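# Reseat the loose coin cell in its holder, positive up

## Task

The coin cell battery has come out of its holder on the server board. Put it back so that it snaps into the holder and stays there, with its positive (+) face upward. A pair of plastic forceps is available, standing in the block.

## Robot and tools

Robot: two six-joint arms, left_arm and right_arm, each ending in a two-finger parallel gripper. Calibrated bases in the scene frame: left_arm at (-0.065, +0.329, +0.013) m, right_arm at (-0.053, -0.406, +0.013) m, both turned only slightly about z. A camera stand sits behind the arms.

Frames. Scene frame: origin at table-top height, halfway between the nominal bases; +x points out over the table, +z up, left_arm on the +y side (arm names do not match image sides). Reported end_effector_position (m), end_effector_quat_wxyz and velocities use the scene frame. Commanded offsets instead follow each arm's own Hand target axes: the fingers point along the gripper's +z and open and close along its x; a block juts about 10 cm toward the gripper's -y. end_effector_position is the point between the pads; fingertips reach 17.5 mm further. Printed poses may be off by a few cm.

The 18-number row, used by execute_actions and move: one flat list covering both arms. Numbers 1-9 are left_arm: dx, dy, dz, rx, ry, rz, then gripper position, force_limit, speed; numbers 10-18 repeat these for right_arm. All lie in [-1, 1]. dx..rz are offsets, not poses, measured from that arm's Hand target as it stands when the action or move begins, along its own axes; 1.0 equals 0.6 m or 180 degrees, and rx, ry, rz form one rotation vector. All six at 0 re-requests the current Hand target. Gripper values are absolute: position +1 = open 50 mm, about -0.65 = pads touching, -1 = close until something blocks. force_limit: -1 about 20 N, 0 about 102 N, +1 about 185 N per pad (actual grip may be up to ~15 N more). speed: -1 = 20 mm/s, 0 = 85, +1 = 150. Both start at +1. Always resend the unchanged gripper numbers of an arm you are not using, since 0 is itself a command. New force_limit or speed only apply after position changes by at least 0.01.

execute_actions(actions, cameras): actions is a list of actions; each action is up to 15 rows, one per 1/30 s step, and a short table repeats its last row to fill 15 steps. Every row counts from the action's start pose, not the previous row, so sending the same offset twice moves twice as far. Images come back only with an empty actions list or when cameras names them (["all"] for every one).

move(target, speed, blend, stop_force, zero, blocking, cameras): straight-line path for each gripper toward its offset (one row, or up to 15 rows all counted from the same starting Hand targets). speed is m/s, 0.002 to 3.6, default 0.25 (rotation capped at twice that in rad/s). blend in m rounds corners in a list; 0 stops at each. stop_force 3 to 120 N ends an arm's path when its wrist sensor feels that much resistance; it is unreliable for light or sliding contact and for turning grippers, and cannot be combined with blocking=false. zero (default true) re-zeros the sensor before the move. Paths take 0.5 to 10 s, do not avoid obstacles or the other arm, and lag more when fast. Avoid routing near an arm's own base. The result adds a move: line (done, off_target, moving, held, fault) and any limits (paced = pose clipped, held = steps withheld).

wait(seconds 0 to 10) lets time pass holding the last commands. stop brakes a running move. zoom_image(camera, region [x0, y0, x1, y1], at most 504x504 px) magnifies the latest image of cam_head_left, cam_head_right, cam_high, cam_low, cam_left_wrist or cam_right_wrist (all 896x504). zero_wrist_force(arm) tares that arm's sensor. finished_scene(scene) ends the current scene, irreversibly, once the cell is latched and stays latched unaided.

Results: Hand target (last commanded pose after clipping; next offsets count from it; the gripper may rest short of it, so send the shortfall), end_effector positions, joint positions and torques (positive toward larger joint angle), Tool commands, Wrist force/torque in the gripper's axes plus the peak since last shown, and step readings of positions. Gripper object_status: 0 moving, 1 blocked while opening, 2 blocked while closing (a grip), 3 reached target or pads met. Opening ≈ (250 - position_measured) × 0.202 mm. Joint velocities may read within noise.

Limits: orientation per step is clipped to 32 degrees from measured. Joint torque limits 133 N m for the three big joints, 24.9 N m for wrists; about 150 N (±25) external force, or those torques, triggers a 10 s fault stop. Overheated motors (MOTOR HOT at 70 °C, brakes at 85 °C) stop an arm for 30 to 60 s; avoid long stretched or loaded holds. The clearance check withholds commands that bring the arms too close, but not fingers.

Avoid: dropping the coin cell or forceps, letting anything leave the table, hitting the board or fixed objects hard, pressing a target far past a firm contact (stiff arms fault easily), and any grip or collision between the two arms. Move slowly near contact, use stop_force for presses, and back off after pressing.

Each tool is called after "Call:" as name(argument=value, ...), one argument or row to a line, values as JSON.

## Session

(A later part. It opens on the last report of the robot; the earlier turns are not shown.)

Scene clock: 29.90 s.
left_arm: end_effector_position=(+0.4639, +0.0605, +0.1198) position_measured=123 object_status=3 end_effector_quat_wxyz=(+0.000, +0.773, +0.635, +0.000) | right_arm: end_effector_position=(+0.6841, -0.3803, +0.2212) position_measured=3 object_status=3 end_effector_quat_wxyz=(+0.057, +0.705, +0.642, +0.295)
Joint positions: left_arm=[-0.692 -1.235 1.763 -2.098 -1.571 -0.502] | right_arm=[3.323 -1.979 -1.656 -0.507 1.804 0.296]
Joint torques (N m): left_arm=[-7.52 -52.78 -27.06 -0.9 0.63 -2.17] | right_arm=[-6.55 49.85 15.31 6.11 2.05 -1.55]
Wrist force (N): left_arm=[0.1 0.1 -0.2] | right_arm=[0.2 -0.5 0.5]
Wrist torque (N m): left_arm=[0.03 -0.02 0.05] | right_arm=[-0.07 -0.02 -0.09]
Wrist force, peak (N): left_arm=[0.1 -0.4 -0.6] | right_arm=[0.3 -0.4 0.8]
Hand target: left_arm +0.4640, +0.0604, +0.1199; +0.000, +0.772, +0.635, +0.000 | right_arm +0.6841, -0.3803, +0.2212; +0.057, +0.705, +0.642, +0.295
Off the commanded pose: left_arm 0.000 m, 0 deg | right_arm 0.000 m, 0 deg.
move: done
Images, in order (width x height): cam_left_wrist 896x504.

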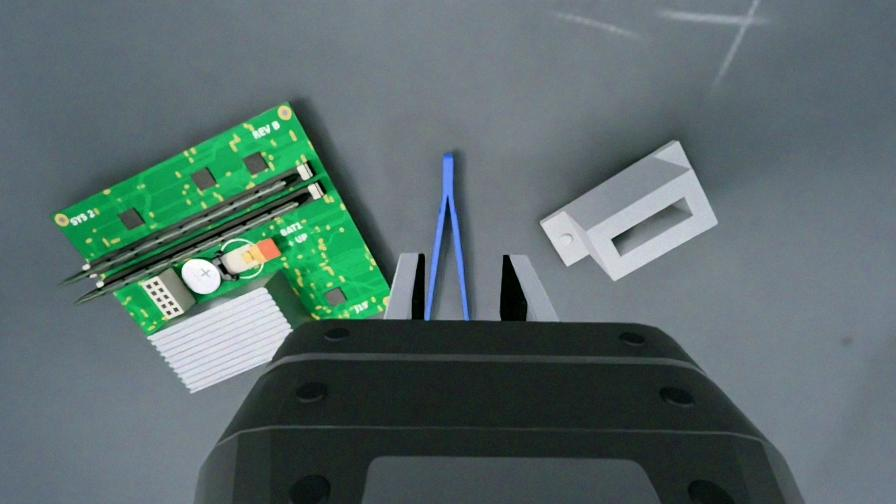

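Call:
move(
  target=[-0.0075,0,0.1642,0,0,0,0.2,-1,-1,0,0,0,0,0,0,1,-1,-1],
  speed=0.05,
  stop_force=6,
)

Call:
execute_actions(
  actions=[
    [[0,0,0,0,0,0,-1,-1,-1,0,0,0,0,0,0,1,-1,-1]],
    [[0,0,0,0,0,0,-1,-1,-1,0,0,0,0,0,0,1,-1,-1]],
    [[0,0,0,0,0,0,-1,-1,-1,0,0,0,0,0,0,1,-1,-1]],
  ],
  cameras=["cam_left_wrist"],
)

Scene clock: 33.33 s.
left_arm: end_effector_position=(+0.4630, +0.0560, +0.0214) position_measured=123 object_status=3 end_effector_quat_wxyz=(+0.000, +0.772, +0.635, +0.000) | right_arm: end_effector_position=(+0.6841, -0.3803, +0.2212) position_measured=3 object_status=3 end_effector_quat_wxyz=(+0.057, +0.705, +0.642, +0.295)
Joint positions: left_arm=[-0.699 -1.089 1.853 -2.334 -1.571 -0.509] | right_arm=[3.323 -1.979 -1.656 -0.507 1.804 0.296]
Joint torques (N m): left_arm=[0.16 -55.03 -24.2 -2.11 -0.85 0.9] | right_arm=[-6.77 49.53 15.18 6.08 2.03 -1.32]
Wrist force (N): left_arm=[0.2 0.3 -0.3] | right_arm=[0.3 -0.3 0.4]
Wrist torque (N m): left_arm=[0.05 -0.05 0.14] | right_arm=[-0.04 -0.04 -0.09]
Wrist force, peak (N): left_arm=[-0.1 0.2 -1.8] | right_arm=[0.3 -0.5 0.7]
Hand target: left_arm +0.4630, +0.0561, +0.0214; +0.000, +0.772, +0.635, +0.000 | right_arm +0.6841, -0.3803, +0.2212; +0.057, +0.705, +0.642, +0.295
Off the commanded pose: left_arm 0.000 m, 0 deg | right_arm 0.000 m, 0 deg.
move: done

Scene clock: 35.03 s.
left_arm: end_effector_position=(+0.4630, +0.0561, +0.0214) position_measured=222 object_status=2 end_effector_quat_wxyz=(+0.000, +0.772, +0.635, +0.000) | right_arm: end_effector_position=(+0.6841, -0.3803, +0.2212) position_measured=3 object_status=3 end_effector_quat_wxyz=(+0.057, +0.705, +0.642, +0.295)
Joint positions: left_arm=[-0.699 -1.089 1.853 -2.334 -1.571 -0.509] | right_arm=[3.323 -1.979 -1.656 -0.507 1.804 0.296]
Joint torques (N m): left_arm=[10.69 -54.59 -24.58 -4.05 -0.37 2.47] | right_arm=[-7.61 49.79 15.18 6.18 2.06 -1.44]
Wrist force (N): left_arm=[0.0 0.2 -0.2] | right_arm=[0.3 -0.4 0.4]
Wrist torque (N m): left_arm=[0.04 -0.01 0.13] | right_arm=[-0.05 -0.05 -0.09]
Wrist force, peak (N): left_arm=[0.4 0.4 -0.4] | right_arm=[0.1 -0.3 0.8]
Hand target: left_arm +0.4630, +0.0561, +0.0214; +0.000, +0.772, +0.635, +0.000 | right_arm +0.6841, -0.3803, +0.2212; +0.057, +0.705, +0.642, +0.295
Off the commanded pose: left_arm 0.000 m, 0 deg | right_arm 0.000 m, 0 deg.
Step readings (end_effector_position of left_arm | right_arm):
0: (+0.4630, +0.0560, +0.0214) | (+0.6841, -0.3803, +0.2212)
1: (+0.4630, +0.0560, +0.0214) | (+0.6841, -0.3803, +0.2212)
2: (+0.4630, +0.0560, +0.0214) | (+0.6841, -0.3803, +0.2212)
4: (+0.4630, +0.0560, +0.0214) | (+0.6841, -0.3803, +0.2212)
8: (+0.4630, +0.0560, +0.0214) | (+0.6841, -0.3803, +0.2212)
15: (+0.4630, +0.0560, +0.0214) | (+0.6841, -0.3803, +0.2212)
16: (+0.4630, +0.0560, +0.0214) | (+0.6841, -0.3803, +0.2212)
17: (+0.4630, +0.0560, +0.0214) | (+0.6841, -0.3803, +0.2212)
19: (+0.4630, +0.0560, +0.0214) | (+0.6841, -0.3803, +0.2212)
23: (+0.4630, +0.0560, +0.0214) | (+0.6841, -0.3803, +0.2212)
30: (+0.4630, +0.0560, +0.0214) | (+0.6841, -0.3803, +0.2212)
31: (+0.4630, +0.0560, +0.0214) | (+0.6841, -0.3803, +0.2212)
32: (+0.4630, +0.0560, +0.0214) | (+0.6841, -0.3803, +0.2212)
34: (+0.4630, +0.0560, +0.0214) | (+0.6841, -0.3803, +0.2212)
38: (+0.4630, +0.0560, +0.0214) | (+0.6841, -0.3803, +0.2212)
45: (+0.4630, +0.0561, +0.0214) | (+0.6841, -0.3803, +0.2212)
Images, in order (width x height): cam_left_wrist 896x504.

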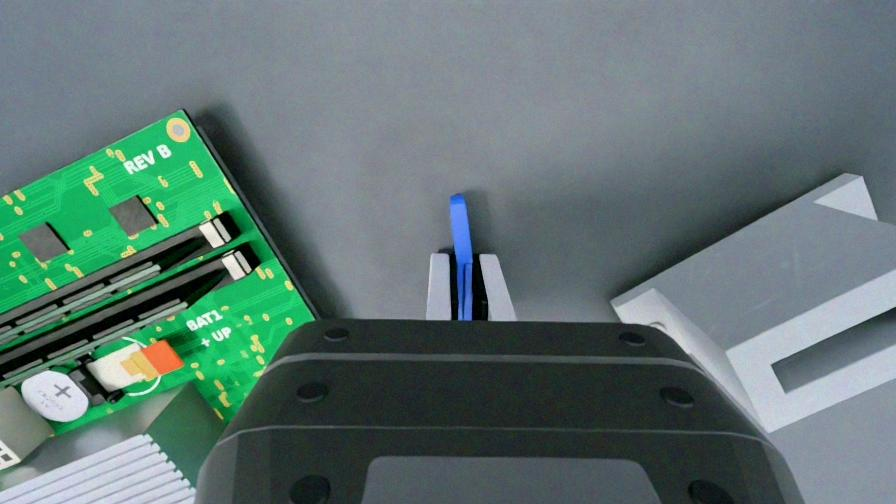

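Call:
move(
  target=[0,0,-0.3,0,0,0,-1,-1,-1,0,0,0,0,0,0,1,-1,-1],
  speed=0.15,
)

Call:
move(
  target=[0,-0.15,0,0,0,0.8111,-1,-1,-1,0,0,0,0,0,0,1,-1,-1],
  speed=0.35,
)

Call:
move(
  target=[0,0,0,0.5,0,0,-1,-1,-1,0,0,0,0,0,0,1,-1,-1],
  speed=0.3,
  cameras=["cam_left_wrist","cam_head_left","cam_high","cam_low"],
)

Scene clock: 37.43 s.
left_arm: end_effector_position=(+0.4632, +0.0560, +0.2014) position_measured=222 object_status=2 end_effector_quat_wxyz=(+0.000, +0.772, +0.635, +0.000) | right_arm: end_effector_position=(+0.6841, -0.3803, +0.2212) position_measured=3 object_status=3 end_effector_quat_wxyz=(+0.057, +0.705, +0.642, +0.295)
Joint positions: left_arm=[-0.698 -1.312 1.638 -1.896 -1.571 -0.509] | right_arm=[3.323 -1.979 -1.656 -0.507 1.804 0.296]
Joint torques (N m): left_arm=[10.14 -25.86 -27.21 -2.02 0.16 2.21] | right_arm=[-6.48 49.61 15.55 6.09 1.92 -1.35]
Wrist force (N): left_arm=[0.1 -0.1 -0.3] | right_arm=[0.3 -0.5 0.4]
Wrist torque (N m): left_arm=[-0.02 -0.02 0.13] | right_arm=[-0.07 -0.05 -0.08]
Wrist force, peak (N): left_arm=[0.1 -0.1 -3.0] | right_arm=[0.4 -0.4 0.5]
Hand target: left_arm +0.4631, +0.0560, +0.2014; +0.000, +0.772, +0.635, +0.000 | right_arm +0.6841, -0.3803, +0.2212; +0.057, +0.705, +0.642, +0.295
Off the commanded pose: left_arm 0.000 m, 0 deg | right_arm 0.000 m, 0 deg.
move: done

Scene clock: 41.60 s.
left_arm: end_effector_position=(+0.3748, +0.0734, +0.2015) position_measured=222 object_status=2 end_effector_quat_wxyz=(+0.000, +0.833, -0.553, +0.000) | right_arm: end_effector_position=(+0.6841, -0.3803, +0.2212) position_measured=3 object_status=3 end_effector_quat_wxyz=(+0.057, +0.705, +0.642, +0.295)
Joint positions: left_arm=[-0.787 -1.512 1.874 -1.932 -1.571 1.951] | right_arm=[3.323 -1.979 -1.656 -0.507 1.804 0.296]
Joint torques (N m): left_arm=[13.28 -13 -29.26 -4.78 -0.95 2.64] | right_arm=[-7.37 50.01 15.68 5.94 1.94 -1.19]
Wrist force (N): left_arm=[-0.1 0.0 -0.2] | right_arm=[0.5 -0.3 0.4]
Wrist torque (N m): left_arm=[-0.01 0.00 0.11] | right_arm=[-0.05 -0.07 -0.09]
Wrist force, peak (N): left_arm=[0.3 -0.1 -0.5] | right_arm=[0.2 -0.3 0.7]
Hand target: left_arm +0.3748, +0.0734, +0.2015; +0.000, +0.833, -0.553, +0.000 | right_arm +0.6841, -0.3803, +0.2212; +0.057, +0.705, +0.642, +0.295
Off the commanded pose: left_arm 0.000 m, 0 deg | right_arm 0.000 m, 0 deg.
move: done

Scene clock: 45.00 s.
left_arm: end_effector_position=(+0.3748, +0.0734, +0.2014) position_measured=222 object_status=2 end_effector_quat_wxyz=(+0.589, -0.589, +0.391, -0.391) | right_arm: end_effector_position=(+0.6841, -0.3803, +0.2212) position_measured=3 object_status=3 end_effector_quat_wxyz=(+0.057, +0.705, +0.642, +0.295)
Joint positions: left_arm=[-1.384 -1.296 2.102 -0.809 -0.217 0.003] | right_arm=[3.323 -1.979 -1.656 -0.507 1.804 0.296]
Joint torques (N m): left_arm=[12.68 -42.12 -6.66 0.52 1.4 0.05] | right_arm=[-7.39 50.4 15.99 6.08 1.93 -1.06]
Wrist force (N): left_arm=[-2.8 -2.5 -1.0] | right_arm=[0.4 -0.4 0.5]
Wrist torque (N m): left_arm=[-0.45 -0.04 -0.40] | right_arm=[-0.06 -0.05 -0.09]
Wrist force, peak (N): left_arm=[-2.8 -2.9 -1.2] | right_arm=[-0.2 -0.6 0.7]
Hand target: left_arm +0.3748, +0.0734, +0.2015; +0.589, -0.589, +0.391, -0.391 | right_arm +0.6841, -0.3803, +0.2212; +0.057, +0.705, +0.642, +0.295
Off the commanded pose: left_arm 0.000 m, 0 deg | right_arm 0.000 m, 0 deg.
move: done
Images, in order (width x height): cam_head_left 896x504, cam_high 896x504, cam_low 896x504, cam_left_wrist 896x504.

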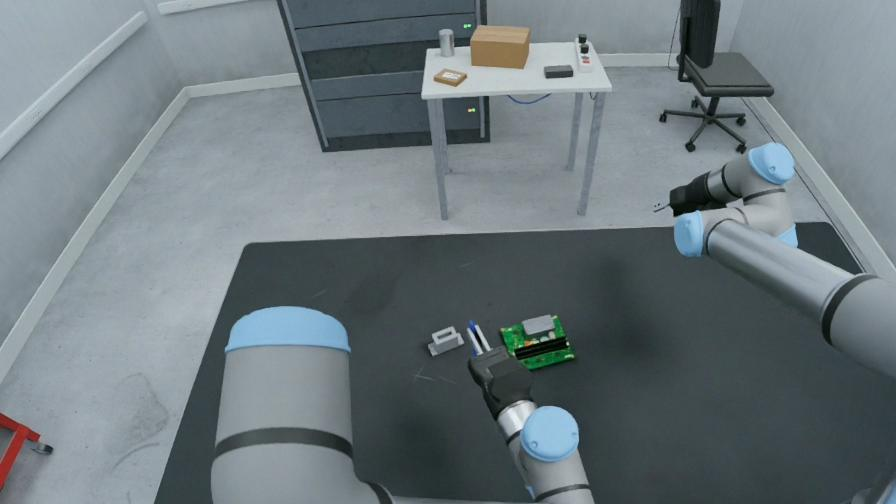

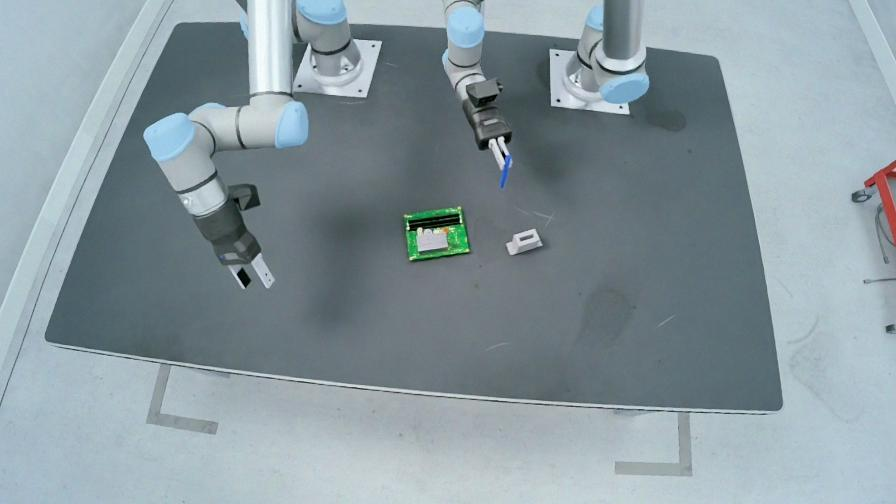

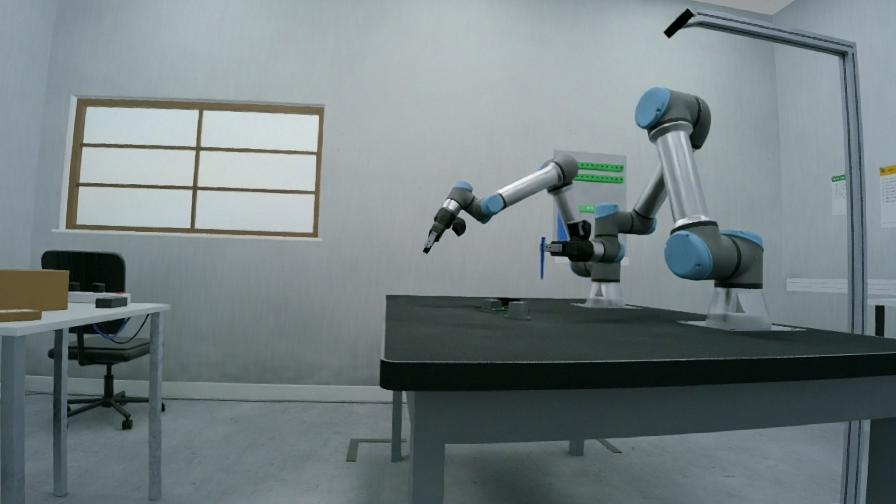

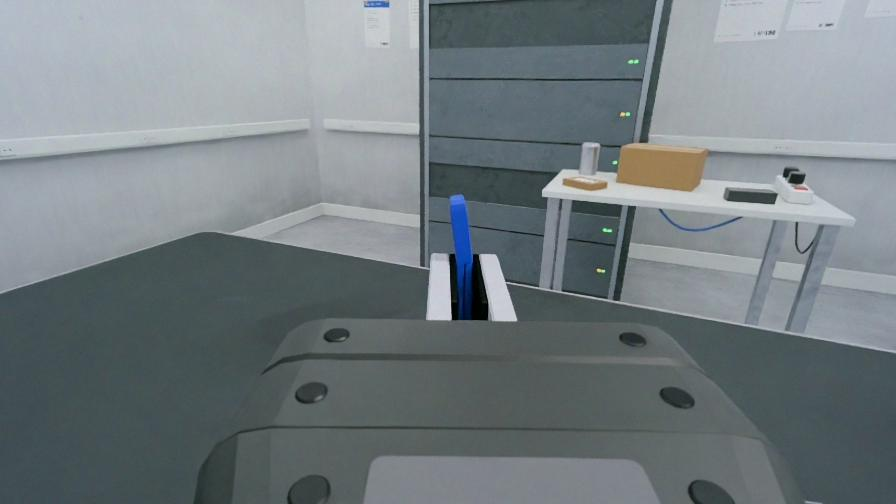

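Call:
move(
  target=[-0.0473,0.08,0.1767,0,0,0.0167,-1,-1,-1,0,0,0,0,0,0,1,-1,-1],
  speed=0.12,
  cameras=["cam_left_wrist","cam_head_left","cam_head_right","cam_high","cam_low"],
)

Call:
zoom_image(
  camera="cam_high",
  region=[470, 180, 590, 280],
)

Call:
zoom_image(
  camera="cam_low",
  region=[470, 220, 590, 340],
)

Call:
zoom_image(
  camera="cam_head_right",
  region=[390, 280, 510, 380],
)

Scene clock: 47.40 s.
left_arm: end_effector_position=(+0.4615, +0.1407, +0.1534) position_measured=222 object_status=2 end_effector_quat_wxyz=(+0.599, -0.579, +0.407, -0.375) | right_arm: end_effector_position=(+0.6841, -0.3803, +0.2212) position_measured=3 object_status=3 end_effector_quat_wxyz=(+0.057, +0.705, +0.642, +0.295)
Joint positions: left_arm=[-1.116 -1.194 2.135 -0.924 0.051 0.036] | right_arm=[3.323 -1.979 -1.656 -0.507 1.804 0.296]
Joint torques (N m): left_arm=[3.84 -43.99 -9.37 1.16 1.42 -1.46] | right_arm=[-7.4 49.94 15.1 6.08 1.82 -1.06]
Wrist force (N): left_arm=[-2.8 -2.7 -0.4] | right_arm=[0.1 -0.3 0.4]
Wrist torque (N m): left_arm=[-0.57 -0.06 -0.41] | right_arm=[-0.03 -0.01 -0.08]
Wrist force, peak (N): left_arm=[-2.1 -3.7 -2.9] | right_arm=[-0.1 -0.8 0.3]
Hand target: left_arm +0.4615, +0.1408, +0.1534; +0.599, -0.579, +0.407, -0.375 | right_arm +0.6841, -0.3803, +0.2212; +0.057, +0.705, +0.642, +0.295
Off the commanded pose: left_arm 0.000 m, 0 deg | right_arm 0.000 m, 0 deg.
move: done
Images, in order (width x height): cam_head_left 896x504, cam_head_right 896x504, cam_high 896x504, cam_low 896x504, cam_left_wrist 896x504.

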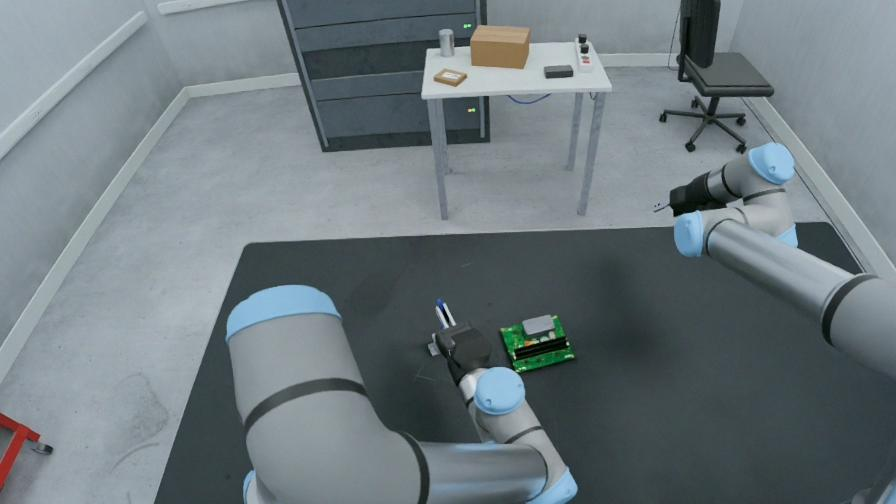

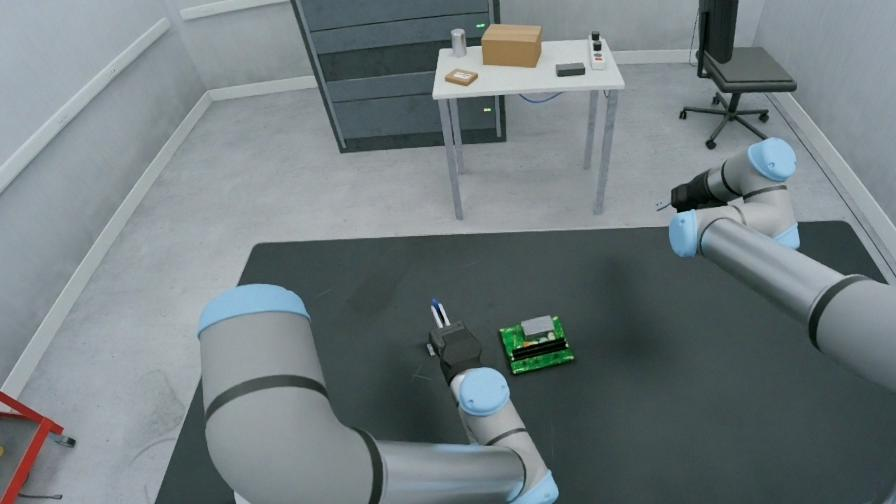

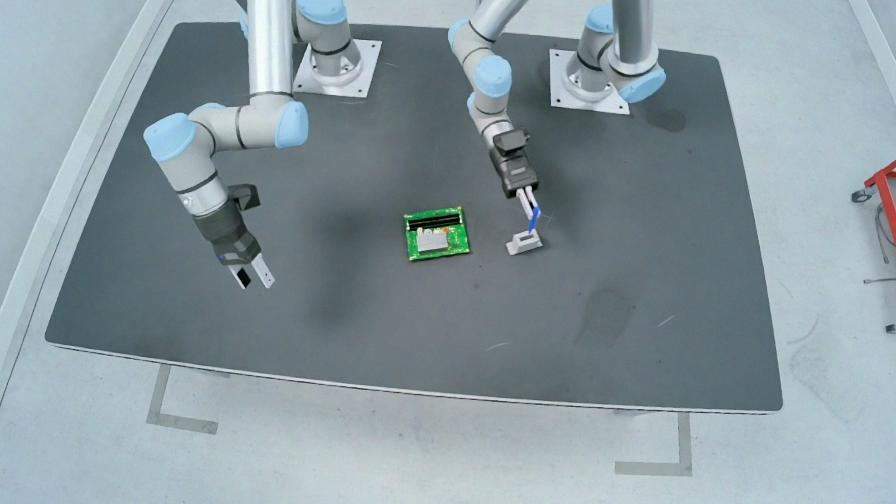

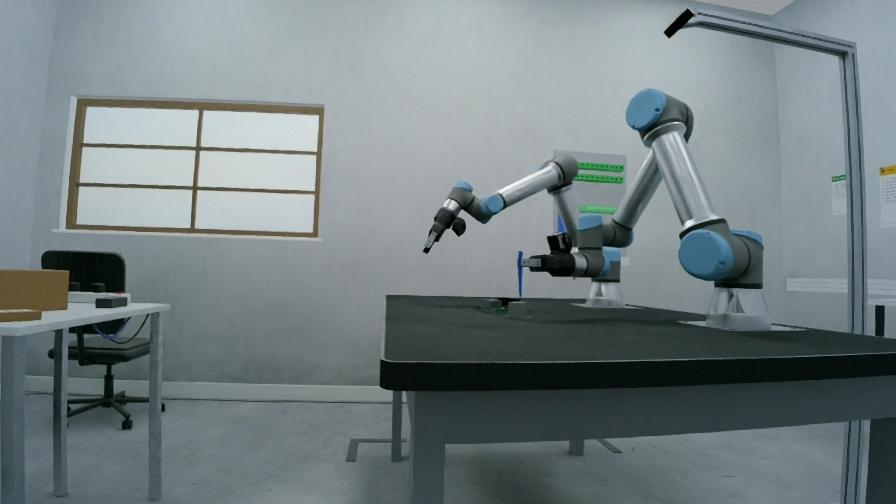

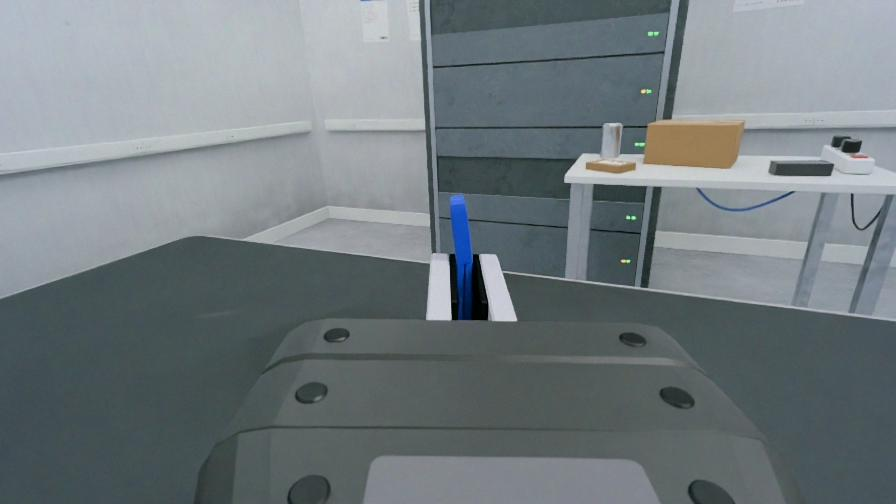

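Scaled by 4.200 from the camera's 896x504 image, which has a finer 1280x720 frame.

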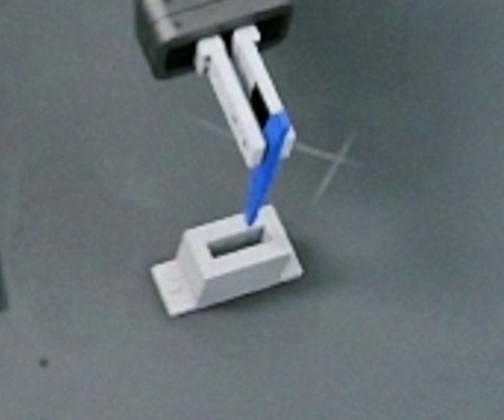

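Scaled by 4.200 from the camera's 896x504 image, which has a finer 1280x720 frame.

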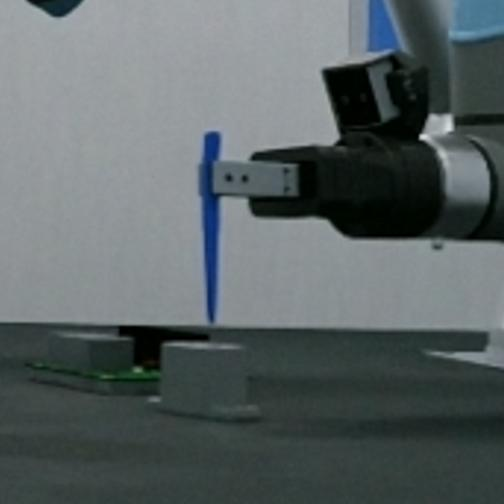

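Scaled by 4.200 from the camera's 896x504 image, which has a finer 1280x720 frame.

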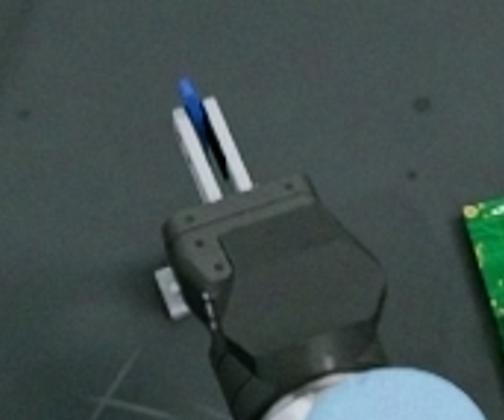

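Call:
move(
  target=[0.0058,0.016,0.0072,0,0,0,-1,-1,-1,0,0,0,0,0,0,1,-1,-1],
  speed=0.03,
  cameras=["cam_high","cam_low"],
)

Call:
zoom_image(
  camera="cam_high",
  region=[500, 200, 560, 260],
)

Call:
zoom_image(
  camera="cam_low",
  region=[480, 250, 560, 330],
)

Scene clock: 49.07 s.
left_arm: end_effector_position=(+0.4667, +0.1398, +0.1436) position_measured=222 object_status=2 end_effector_quat_wxyz=(+0.599, -0.579, +0.407, -0.375) | right_arm: end_effector_position=(+0.6841, -0.3803, +0.2212) position_measured=3 object_status=3 end_effector_quat_wxyz=(+0.057, +0.705, +0.642, +0.295)
Joint positions: left_arm=[-1.105 -1.165 2.129 -0.952 0.062 0.042] | right_arm=[3.323 -1.979 -1.656 -0.507 1.804 0.296]
Joint torques (N m): left_arm=[-9.09 -45.22 -5.67 -1.4 -1.64 1.4] | right_arm=[-6.79 49.79 16.3 6.02 1.86 -0.96]
Wrist force (N): left_arm=[-2.9 -2.6 -0.7] | right_arm=[0.3 -0.3 0.3]
Wrist torque (N m): left_arm=[-0.54 -0.05 -0.40] | right_arm=[-0.04 -0.05 -0.09]
Wrist force, peak (N): left_arm=[-3.0 -3.0 -0.7] | right_arm=[0.2 -0.5 0.7]
Hand target: left_arm +0.4666, +0.1397, +0.1437; +0.599, -0.579, +0.407, -0.375 | right_arm +0.6841, -0.3803, +0.2212; +0.057, +0.705, +0.642, +0.295
Off the commanded pose: left_arm 0.000 m, 0 deg | right_arm 0.000 m, 0 deg.
move: done
Images, in order (width x height): cam_high 896x504, cam_low 896x504.

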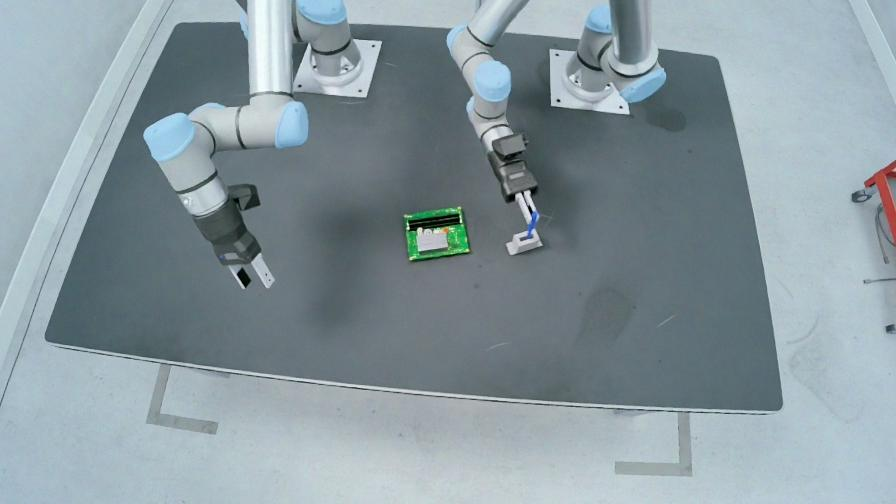

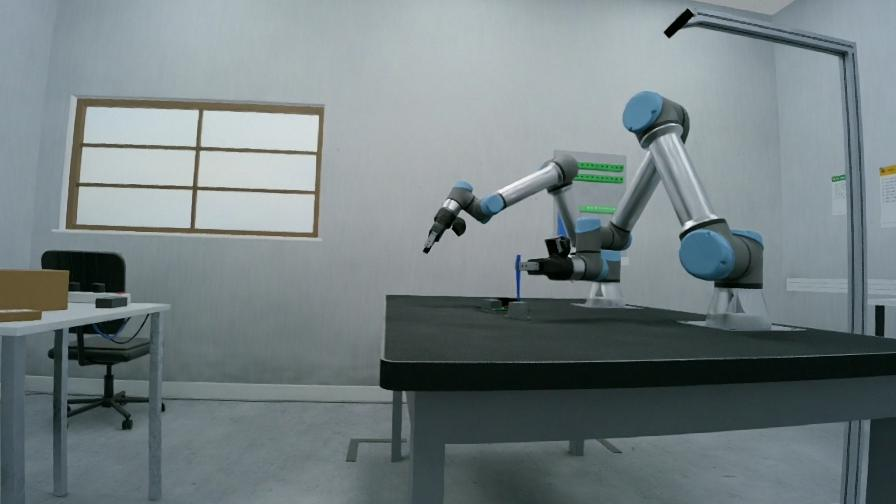

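Scaled by 8.400 from the camera's 896x504 image, which has a finer 1280x720 frame.

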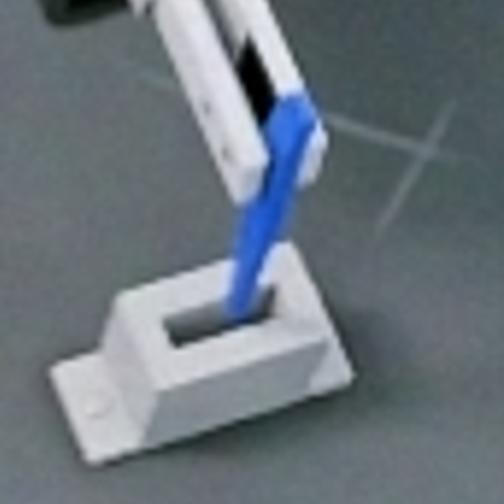

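Scaled by 6.300 from the camera's 896x504 image, which has a finer 1280x720 frame.

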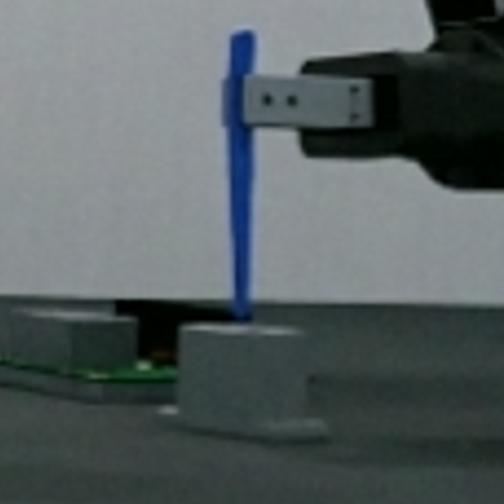

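Call:
move(
  target=[0.0022,0.045,0,0,0,0,-1,-1,-1,0,0,0,0,0,0,1,-1,-1],
  speed=0.02,
  stop_force=5,
  cameras=["cam_high","cam_low"],
)

Call:
zoom_image(
  camera="cam_high",
  region=[500, 200, 560, 260],
)

Call:
zoom_image(
  camera="cam_low",
  region=[480, 250, 560, 330],
)

Scene clock: 51.70 s.
left_arm: end_effector_position=(+0.4666, +0.1398, +0.1166) position_measured=222 object_status=2 end_effector_quat_wxyz=(+0.599, -0.579, +0.407, -0.375) | right_arm: end_effector_position=(+0.6841, -0.3803, +0.2212) position_measured=3 object_status=3 end_effector_quat_wxyz=(+0.057, +0.705, +0.642, +0.295)
Joint positions: left_arm=[-1.105 -1.102 2.14 -1.029 0.062 0.043] | right_arm=[3.323 -1.979 -1.656 -0.507 1.804 0.296]
Joint torques (N m): left_arm=[-10.03 -46.66 -3.91 -2.46 -0.81 2.76] | right_arm=[-6.89 49.93 16.26 6.06 1.89 -0.92]
Wrist force (N): left_arm=[-2.8 -2.3 -0.8] | right_arm=[0.2 -0.6 0.3]
Wrist torque (N m): left_arm=[-0.47 -0.08 -0.39] | right_arm=[-0.08 -0.03 -0.09]
Wrist force, peak (N): left_arm=[-2.9 -3.0 -0.5] | right_arm=[0.2 -0.6 0.7]
Hand target: left_arm +0.4666, +0.1398, +0.1166; +0.599, -0.579, +0.407, -0.375 | right_arm +0.6841, -0.3803, +0.2212; +0.057, +0.705, +0.642, +0.295
Off the commanded pose: left_arm 0.000 m, 0 deg | right_arm 0.000 m, 0 deg.
move: done
Images, in order (width x height): cam_high 896x504, cam_low 896x504.

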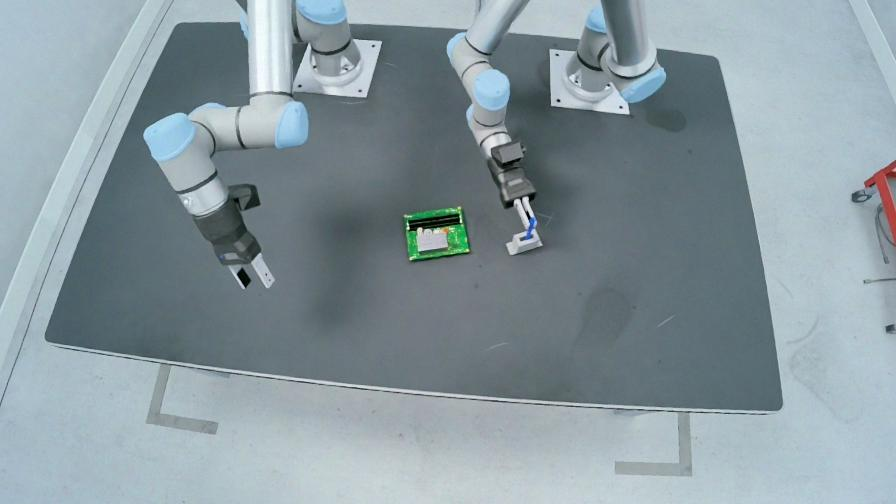

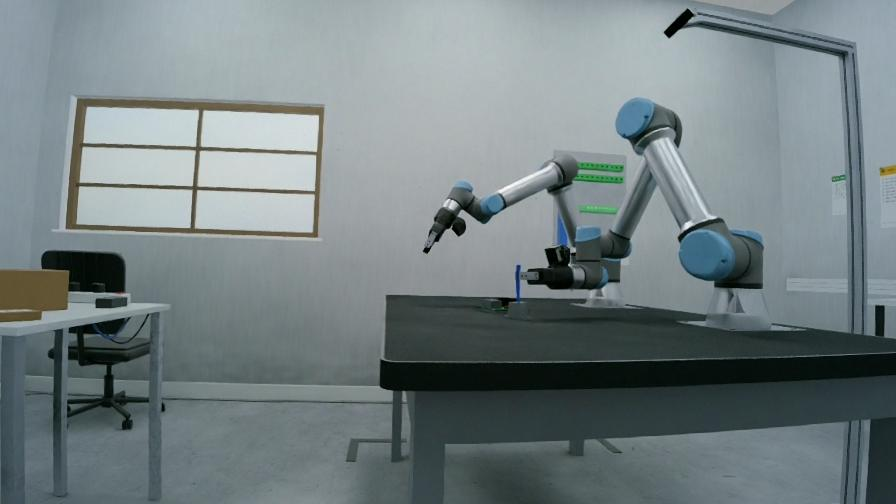

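Scaled by 8.400 from the camera's 896x504 image, which has a finer 1280x720 frame.

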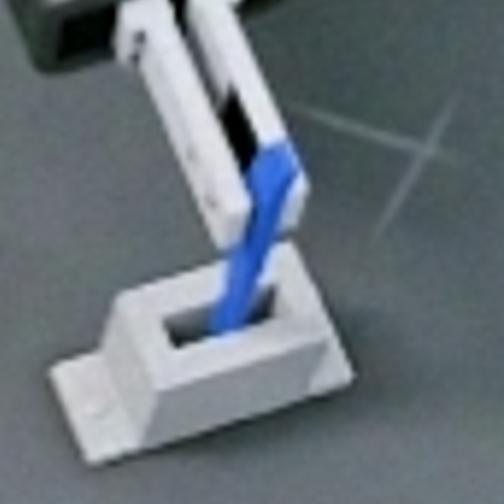

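Scaled by 6.300 from the camera's 896x504 image, which has a finer 1280x720 frame.

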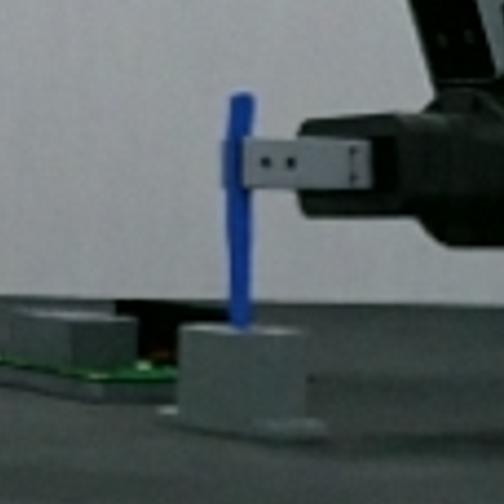

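Call:
move(
  target=[0,0,0,0,0,0,0.3,-1,-1,0,0,0,0,0,0,1,-1,-1],
  cameras=["cam_high","cam_low"],
)

Scene clock: 54.10 s.
left_arm: end_effector_position=(+0.4666, +0.1398, +0.1166) position_measured=107 object_status=3 end_effector_quat_wxyz=(+0.599, -0.579, +0.407, -0.375) | right_arm: end_effector_position=(+0.6841, -0.3803, +0.2212) position_measured=3 object_status=3 end_effector_quat_wxyz=(+0.057, +0.705, +0.642, +0.295)
Joint positions: left_arm=[-1.105 -1.102 2.14 -1.029 0.062 0.043] | right_arm=[3.323 -1.979 -1.656 -0.507 1.804 0.296]
Joint torques (N m): left_arm=[-4.55 -46.42 -3.45 -2.47 0.75 2.61] | right_arm=[-6.85 49.99 15.28 5.96 1.69 -0.76]
Wrist force (N): left_arm=[-2.8 -2.4 -0.7] | right_arm=[0.3 -0.4 0.4]
Wrist torque (N m): left_arm=[-0.47 -0.10 -0.39] | right_arm=[-0.06 -0.04 -0.09]
Wrist force, peak (N): left_arm=[-3.2 -2.4 -0.6] | right_arm=[0.3 -0.8 0.3]
Hand target: left_arm +0.4666, +0.1398, +0.1166; +0.599, -0.579, +0.407, -0.375 | right_arm +0.6841, -0.3803, +0.2212; +0.057, +0.705, +0.642, +0.295
Off the commanded pose: left_arm 0.000 m, 0 deg | right_arm 0.000 m, 0 deg.
move: done
Images, in order (width x height): cam_high 896x504, cam_low 896x504.

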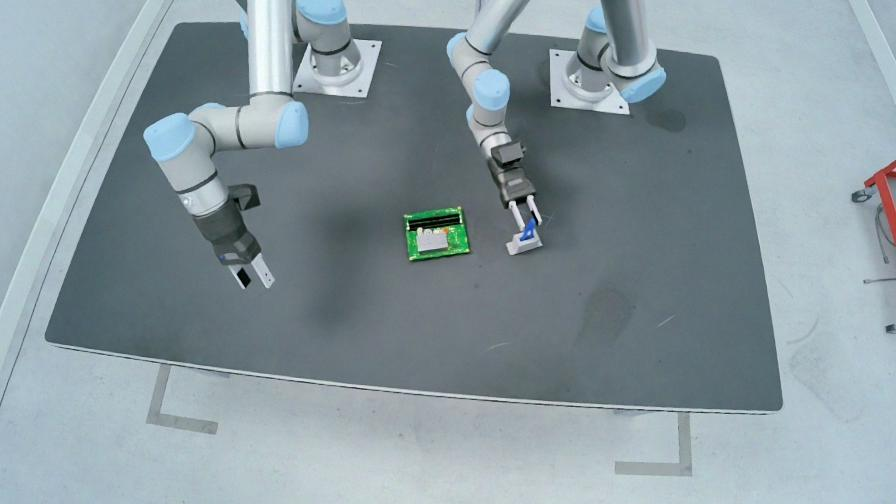

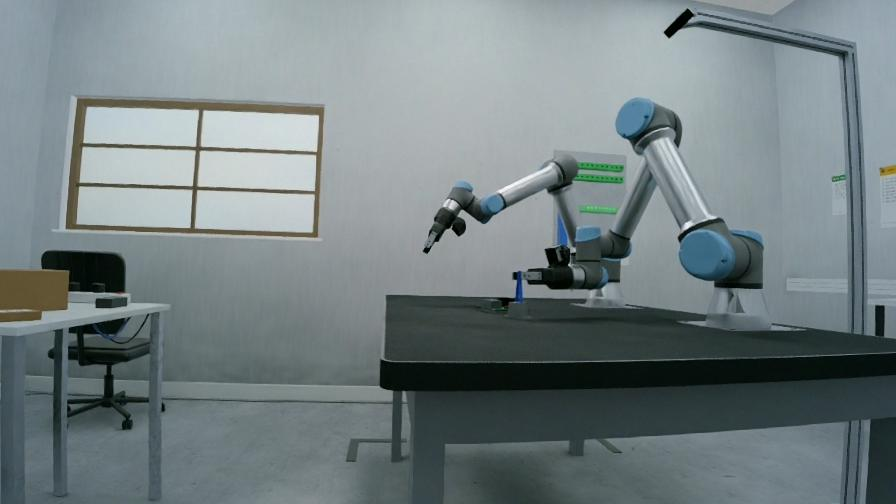

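Call:
move(
  target=[
    [0,0,-0.217,0,0,0,0.3,-1,-1,0,0,0,0,0,0,1,-1,-1],
    [0,-0.19,-0.217,0,0,0,0.3,-1,-1,0,0,0,0,0,0,1,-1,-1],
    [-0.006,-0.19,0.022,-0.5,0,0,1,-1,-1,0,0,0,0,0,0,1,-1,-1],
  ],
  speed=[0.1,0.25,0.25],
  blend=[0.03,0.01,0],
  cameras=["cam_left_wrist","cam_high"],
)

Scene clock: 61.10 s.
left_arm: end_effector_position=(+0.4797, +0.1427, +0.2307) position_measured=3 object_status=0 end_effector_quat_wxyz=(-0.014, +0.833, -0.553, -0.022) | right_arm: end_effector_position=(+0.6841, -0.3803, +0.2212) position_measured=3 object_status=3 end_effector_quat_wxyz=(+0.057, +0.705, +0.642, +0.295)
Joint positions: left_arm=[-0.572 -1.357 1.606 -1.776 -1.542 2.165] | right_arm=[3.323 -1.979 -1.656 -0.507 1.804 0.296]
Joint torques (N m): left_arm=[8.56 -39.14 -29.49 -0.9 -1.4 2.77] | right_arm=[-7.06 49.79 15.87 5.98 1.78 -0.64]
Wrist force (N): left_arm=[0.0 0.0 -0.5] | right_arm=[0.3 -0.4 0.4]
Wrist torque (N m): left_arm=[-0.02 -0.05 0.08] | right_arm=[-0.06 -0.04 -0.09]
Wrist force, peak (N): left_arm=[-2.7 -5.8 -1.5] | right_arm=[0.6 -0.6 0.6]
Hand target: left_arm +0.4797, +0.1427, +0.2306; -0.014, +0.833, -0.553, -0.022 | right_arm +0.6841, -0.3803, +0.2212; +0.057, +0.705, +0.642, +0.295
Off the commanded pose: left_arm 0.000 m, 0 deg | right_arm 0.000 m, 0 deg.
move: done
Images, in order (width x height): cam_high 896x504, cam_left_wrist 896x504.

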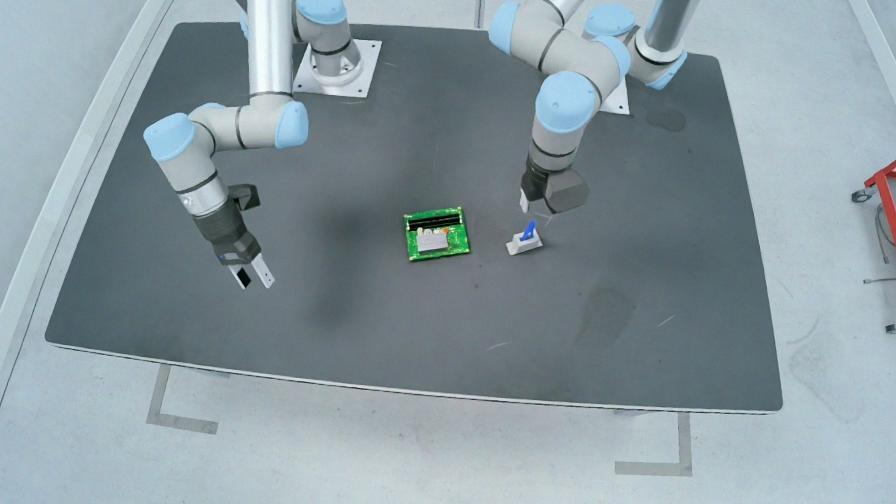

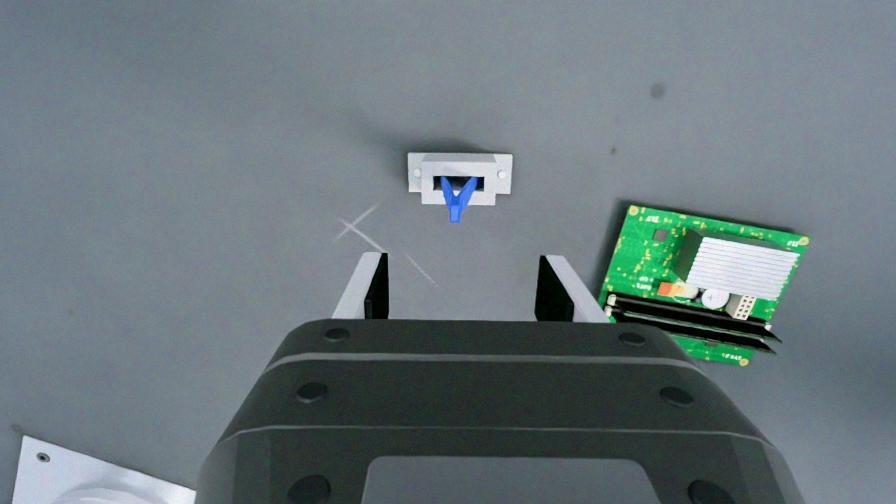

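Call:
move(
  target=[-0.0105,-0.0012,0.12,0,0.0166,0,1,-1,-1,0,0,0,0,0,0,1,-1,-1],
  cameras=["cam_left_wrist"],
)

Scene clock: 62.30 s.
left_arm: end_effector_position=(+0.4765, +0.1523, +0.1590) position_measured=3 object_status=3 end_effector_quat_wxyz=(+0.000, +0.833, -0.553, -0.001) | right_arm: end_effector_position=(+0.6841, -0.3803, +0.2212) position_measured=3 object_status=3 end_effector_quat_wxyz=(+0.057, +0.705, +0.642, +0.295)
Joint positions: left_arm=[-0.547 -1.331 1.778 -2.017 -1.571 2.191] | right_arm=[3.323 -1.979 -1.656 -0.507 1.804 0.296]
Joint torques (N m): left_arm=[-12.29 -49.69 -15.33 -5.68 1.26 -2.16] | right_arm=[-6.69 50.09 15.51 5.92 1.78 -0.55]
Wrist force (N): left_arm=[0.1 0.1 -0.5] | right_arm=[0.4 -0.1 0.3]
Wrist torque (N m): left_arm=[-0.04 -0.02 0.07] | right_arm=[-0.01 -0.06 -0.08]
Wrist force, peak (N): left_arm=[0.4 0.1 -3.0] | right_arm=[0.3 -0.5 0.6]
Hand target: left_arm +0.4764, +0.1523, +0.1591; +0.000, +0.833, -0.553, +0.000 | right_arm +0.6841, -0.3803, +0.2212; +0.057, +0.705, +0.642, +0.295
Off the commanded pose: left_arm 0.000 m, 0 deg | right_arm 0.000 m, 0 deg.
move: done
Images, in order (width x height): cam_left_wrist 896x504.

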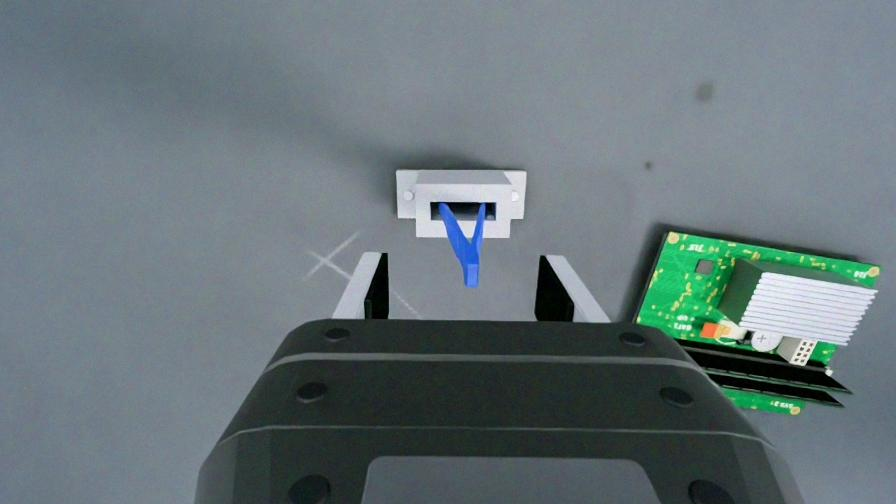

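Call:
move(
  target=[
    [0.005,-0.002,0.105,0,0,0,1,-1,-1,0,0,0,0,0,0,1,-1,-1],
    [0.005,-0.002,0.1132,0,0,0,1,-1,-1,0,0,0,0,0,0,1,-1,-1],
    [0.005,-0.002,0.1132,0,0,0,-0.3,-1,-1,0,0,0,0,0,0,1,-1,-1],
  ],
  speed=[0.15,0.03,0.05],
  blend=[0.003,0,0],
  cameras=["cam_left_wrist"],
)

Call:
move(
  target=[0,0,-0.13,0,0,0,-0.3,-1,-1,0,0,0,0,0,0,1,-1,-1],
  speed=0.1,
  cameras=["cam_left_wrist","cam_low"],
)

Scene clock: 65.80 s.
left_arm: end_effector_position=(+0.4787, +0.1500, +0.0912) position_measured=198 object_status=3 end_effector_quat_wxyz=(+0.000, +0.833, -0.553, +0.000) | right_arm: end_effector_position=(+0.6841, -0.3803, +0.2212) position_measured=3 object_status=3 end_effector_quat_wxyz=(+0.057, +0.705, +0.642, +0.295)
Joint positions: left_arm=[-0.549 -1.241 1.858 -2.187 -1.571 2.189] | right_arm=[3.323 -1.979 -1.656 -0.507 1.804 0.296]
Joint torques (N m): left_arm=[11.61 -49.81 -26.13 -1.25 0.38 2.4] | right_arm=[-6.79 50 15.21 5.93 1.91 -0.47]
Wrist force (N): left_arm=[0.0 0.2 -1.3] | right_arm=[0.3 -0.1 0.4]
Wrist torque (N m): left_arm=[0.00 -0.02 0.09] | right_arm=[-0.01 -0.03 -0.09]
Wrist force, peak (N): left_arm=[-0.1 -0.1 -3.2] | right_arm=[0.0 -0.2 0.8]
Hand target: left_arm +0.4787, +0.1500, +0.0912; +0.000, +0.833, -0.553, +0.000 | right_arm +0.6841, -0.3803, +0.2212; +0.057, +0.705, +0.642, +0.295
Off the commanded pose: left_arm 0.000 m, 0 deg | right_arm 0.000 m, 0 deg.
move: done; blend cut to 0.0025 m at target 1
Images, in order (width x height): cam_left_wrist 896x504.

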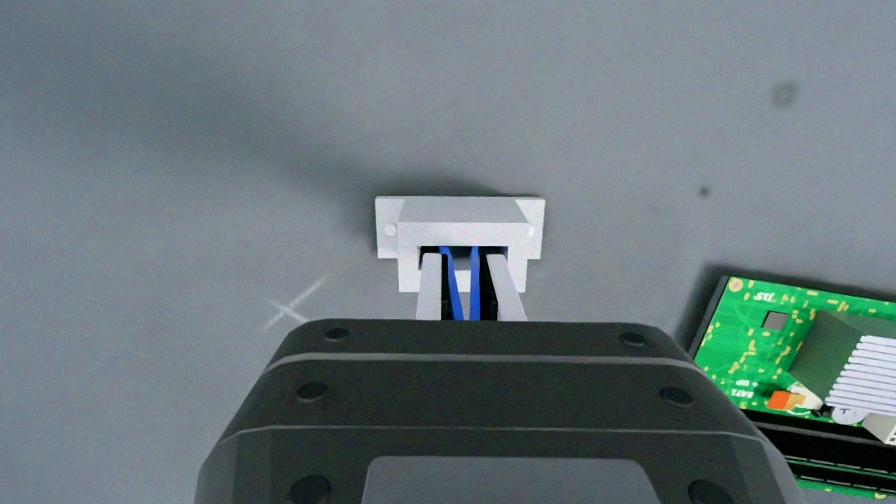

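Scene clock: 67.03 s.
left_arm: end_effector_position=(+0.4787, +0.1500, +0.1692) position_measured=198 object_status=3 end_effector_quat_wxyz=(+0.000, +0.833, -0.553, +0.000) | right_arm: end_effector_position=(+0.6841, -0.3803, +0.2212) position_measured=3 object_status=3 end_effector_quat_wxyz=(+0.057, +0.705, +0.642, +0.295)
Joint positions: left_arm=[-0.549 -1.335 1.755 -1.99 -1.571 2.189] | right_arm=[3.323 -1.979 -1.656 -0.507 1.804 0.296]
Joint torques (N m): left_arm=[9.57 -21.45 -21.96 -2.88 1.15 1.7] | right_arm=[-6.87 50.07 16.08 5.96 1.8 -0.45]
Wrist force (N): left_arm=[0.0 -0.1 -0.5] | right_arm=[0.2 -0.3 0.4]
Wrist torque (N m): left_arm=[-0.03 -0.02 0.10] | right_arm=[-0.03 -0.03 -0.09]
Wrist force, peak (N): left_arm=[-0.1 0.1 -2.2] | right_arm=[0.3 -0.6 0.5]
Hand target: left_arm +0.4787, +0.1500, +0.1692; +0.000, +0.833, -0.553, +0.000 | right_arm +0.6841, -0.3803, +0.2212; +0.057, +0.705, +0.642, +0.295
Off the commanded pose: left_arm 0.000 m, 0 deg | right_arm 0.000 m, 0 deg.
move: done
Images, in order (width x height): cam_low 896x504, cam_left_wrist 896x504.

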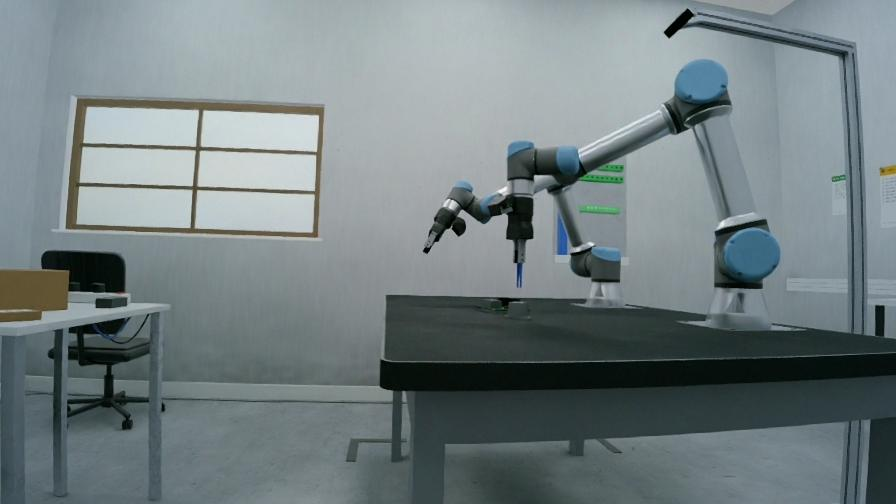

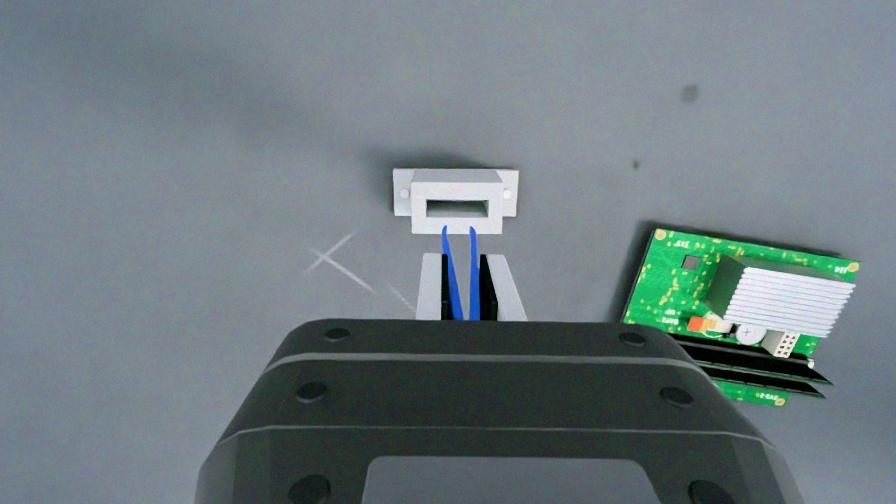

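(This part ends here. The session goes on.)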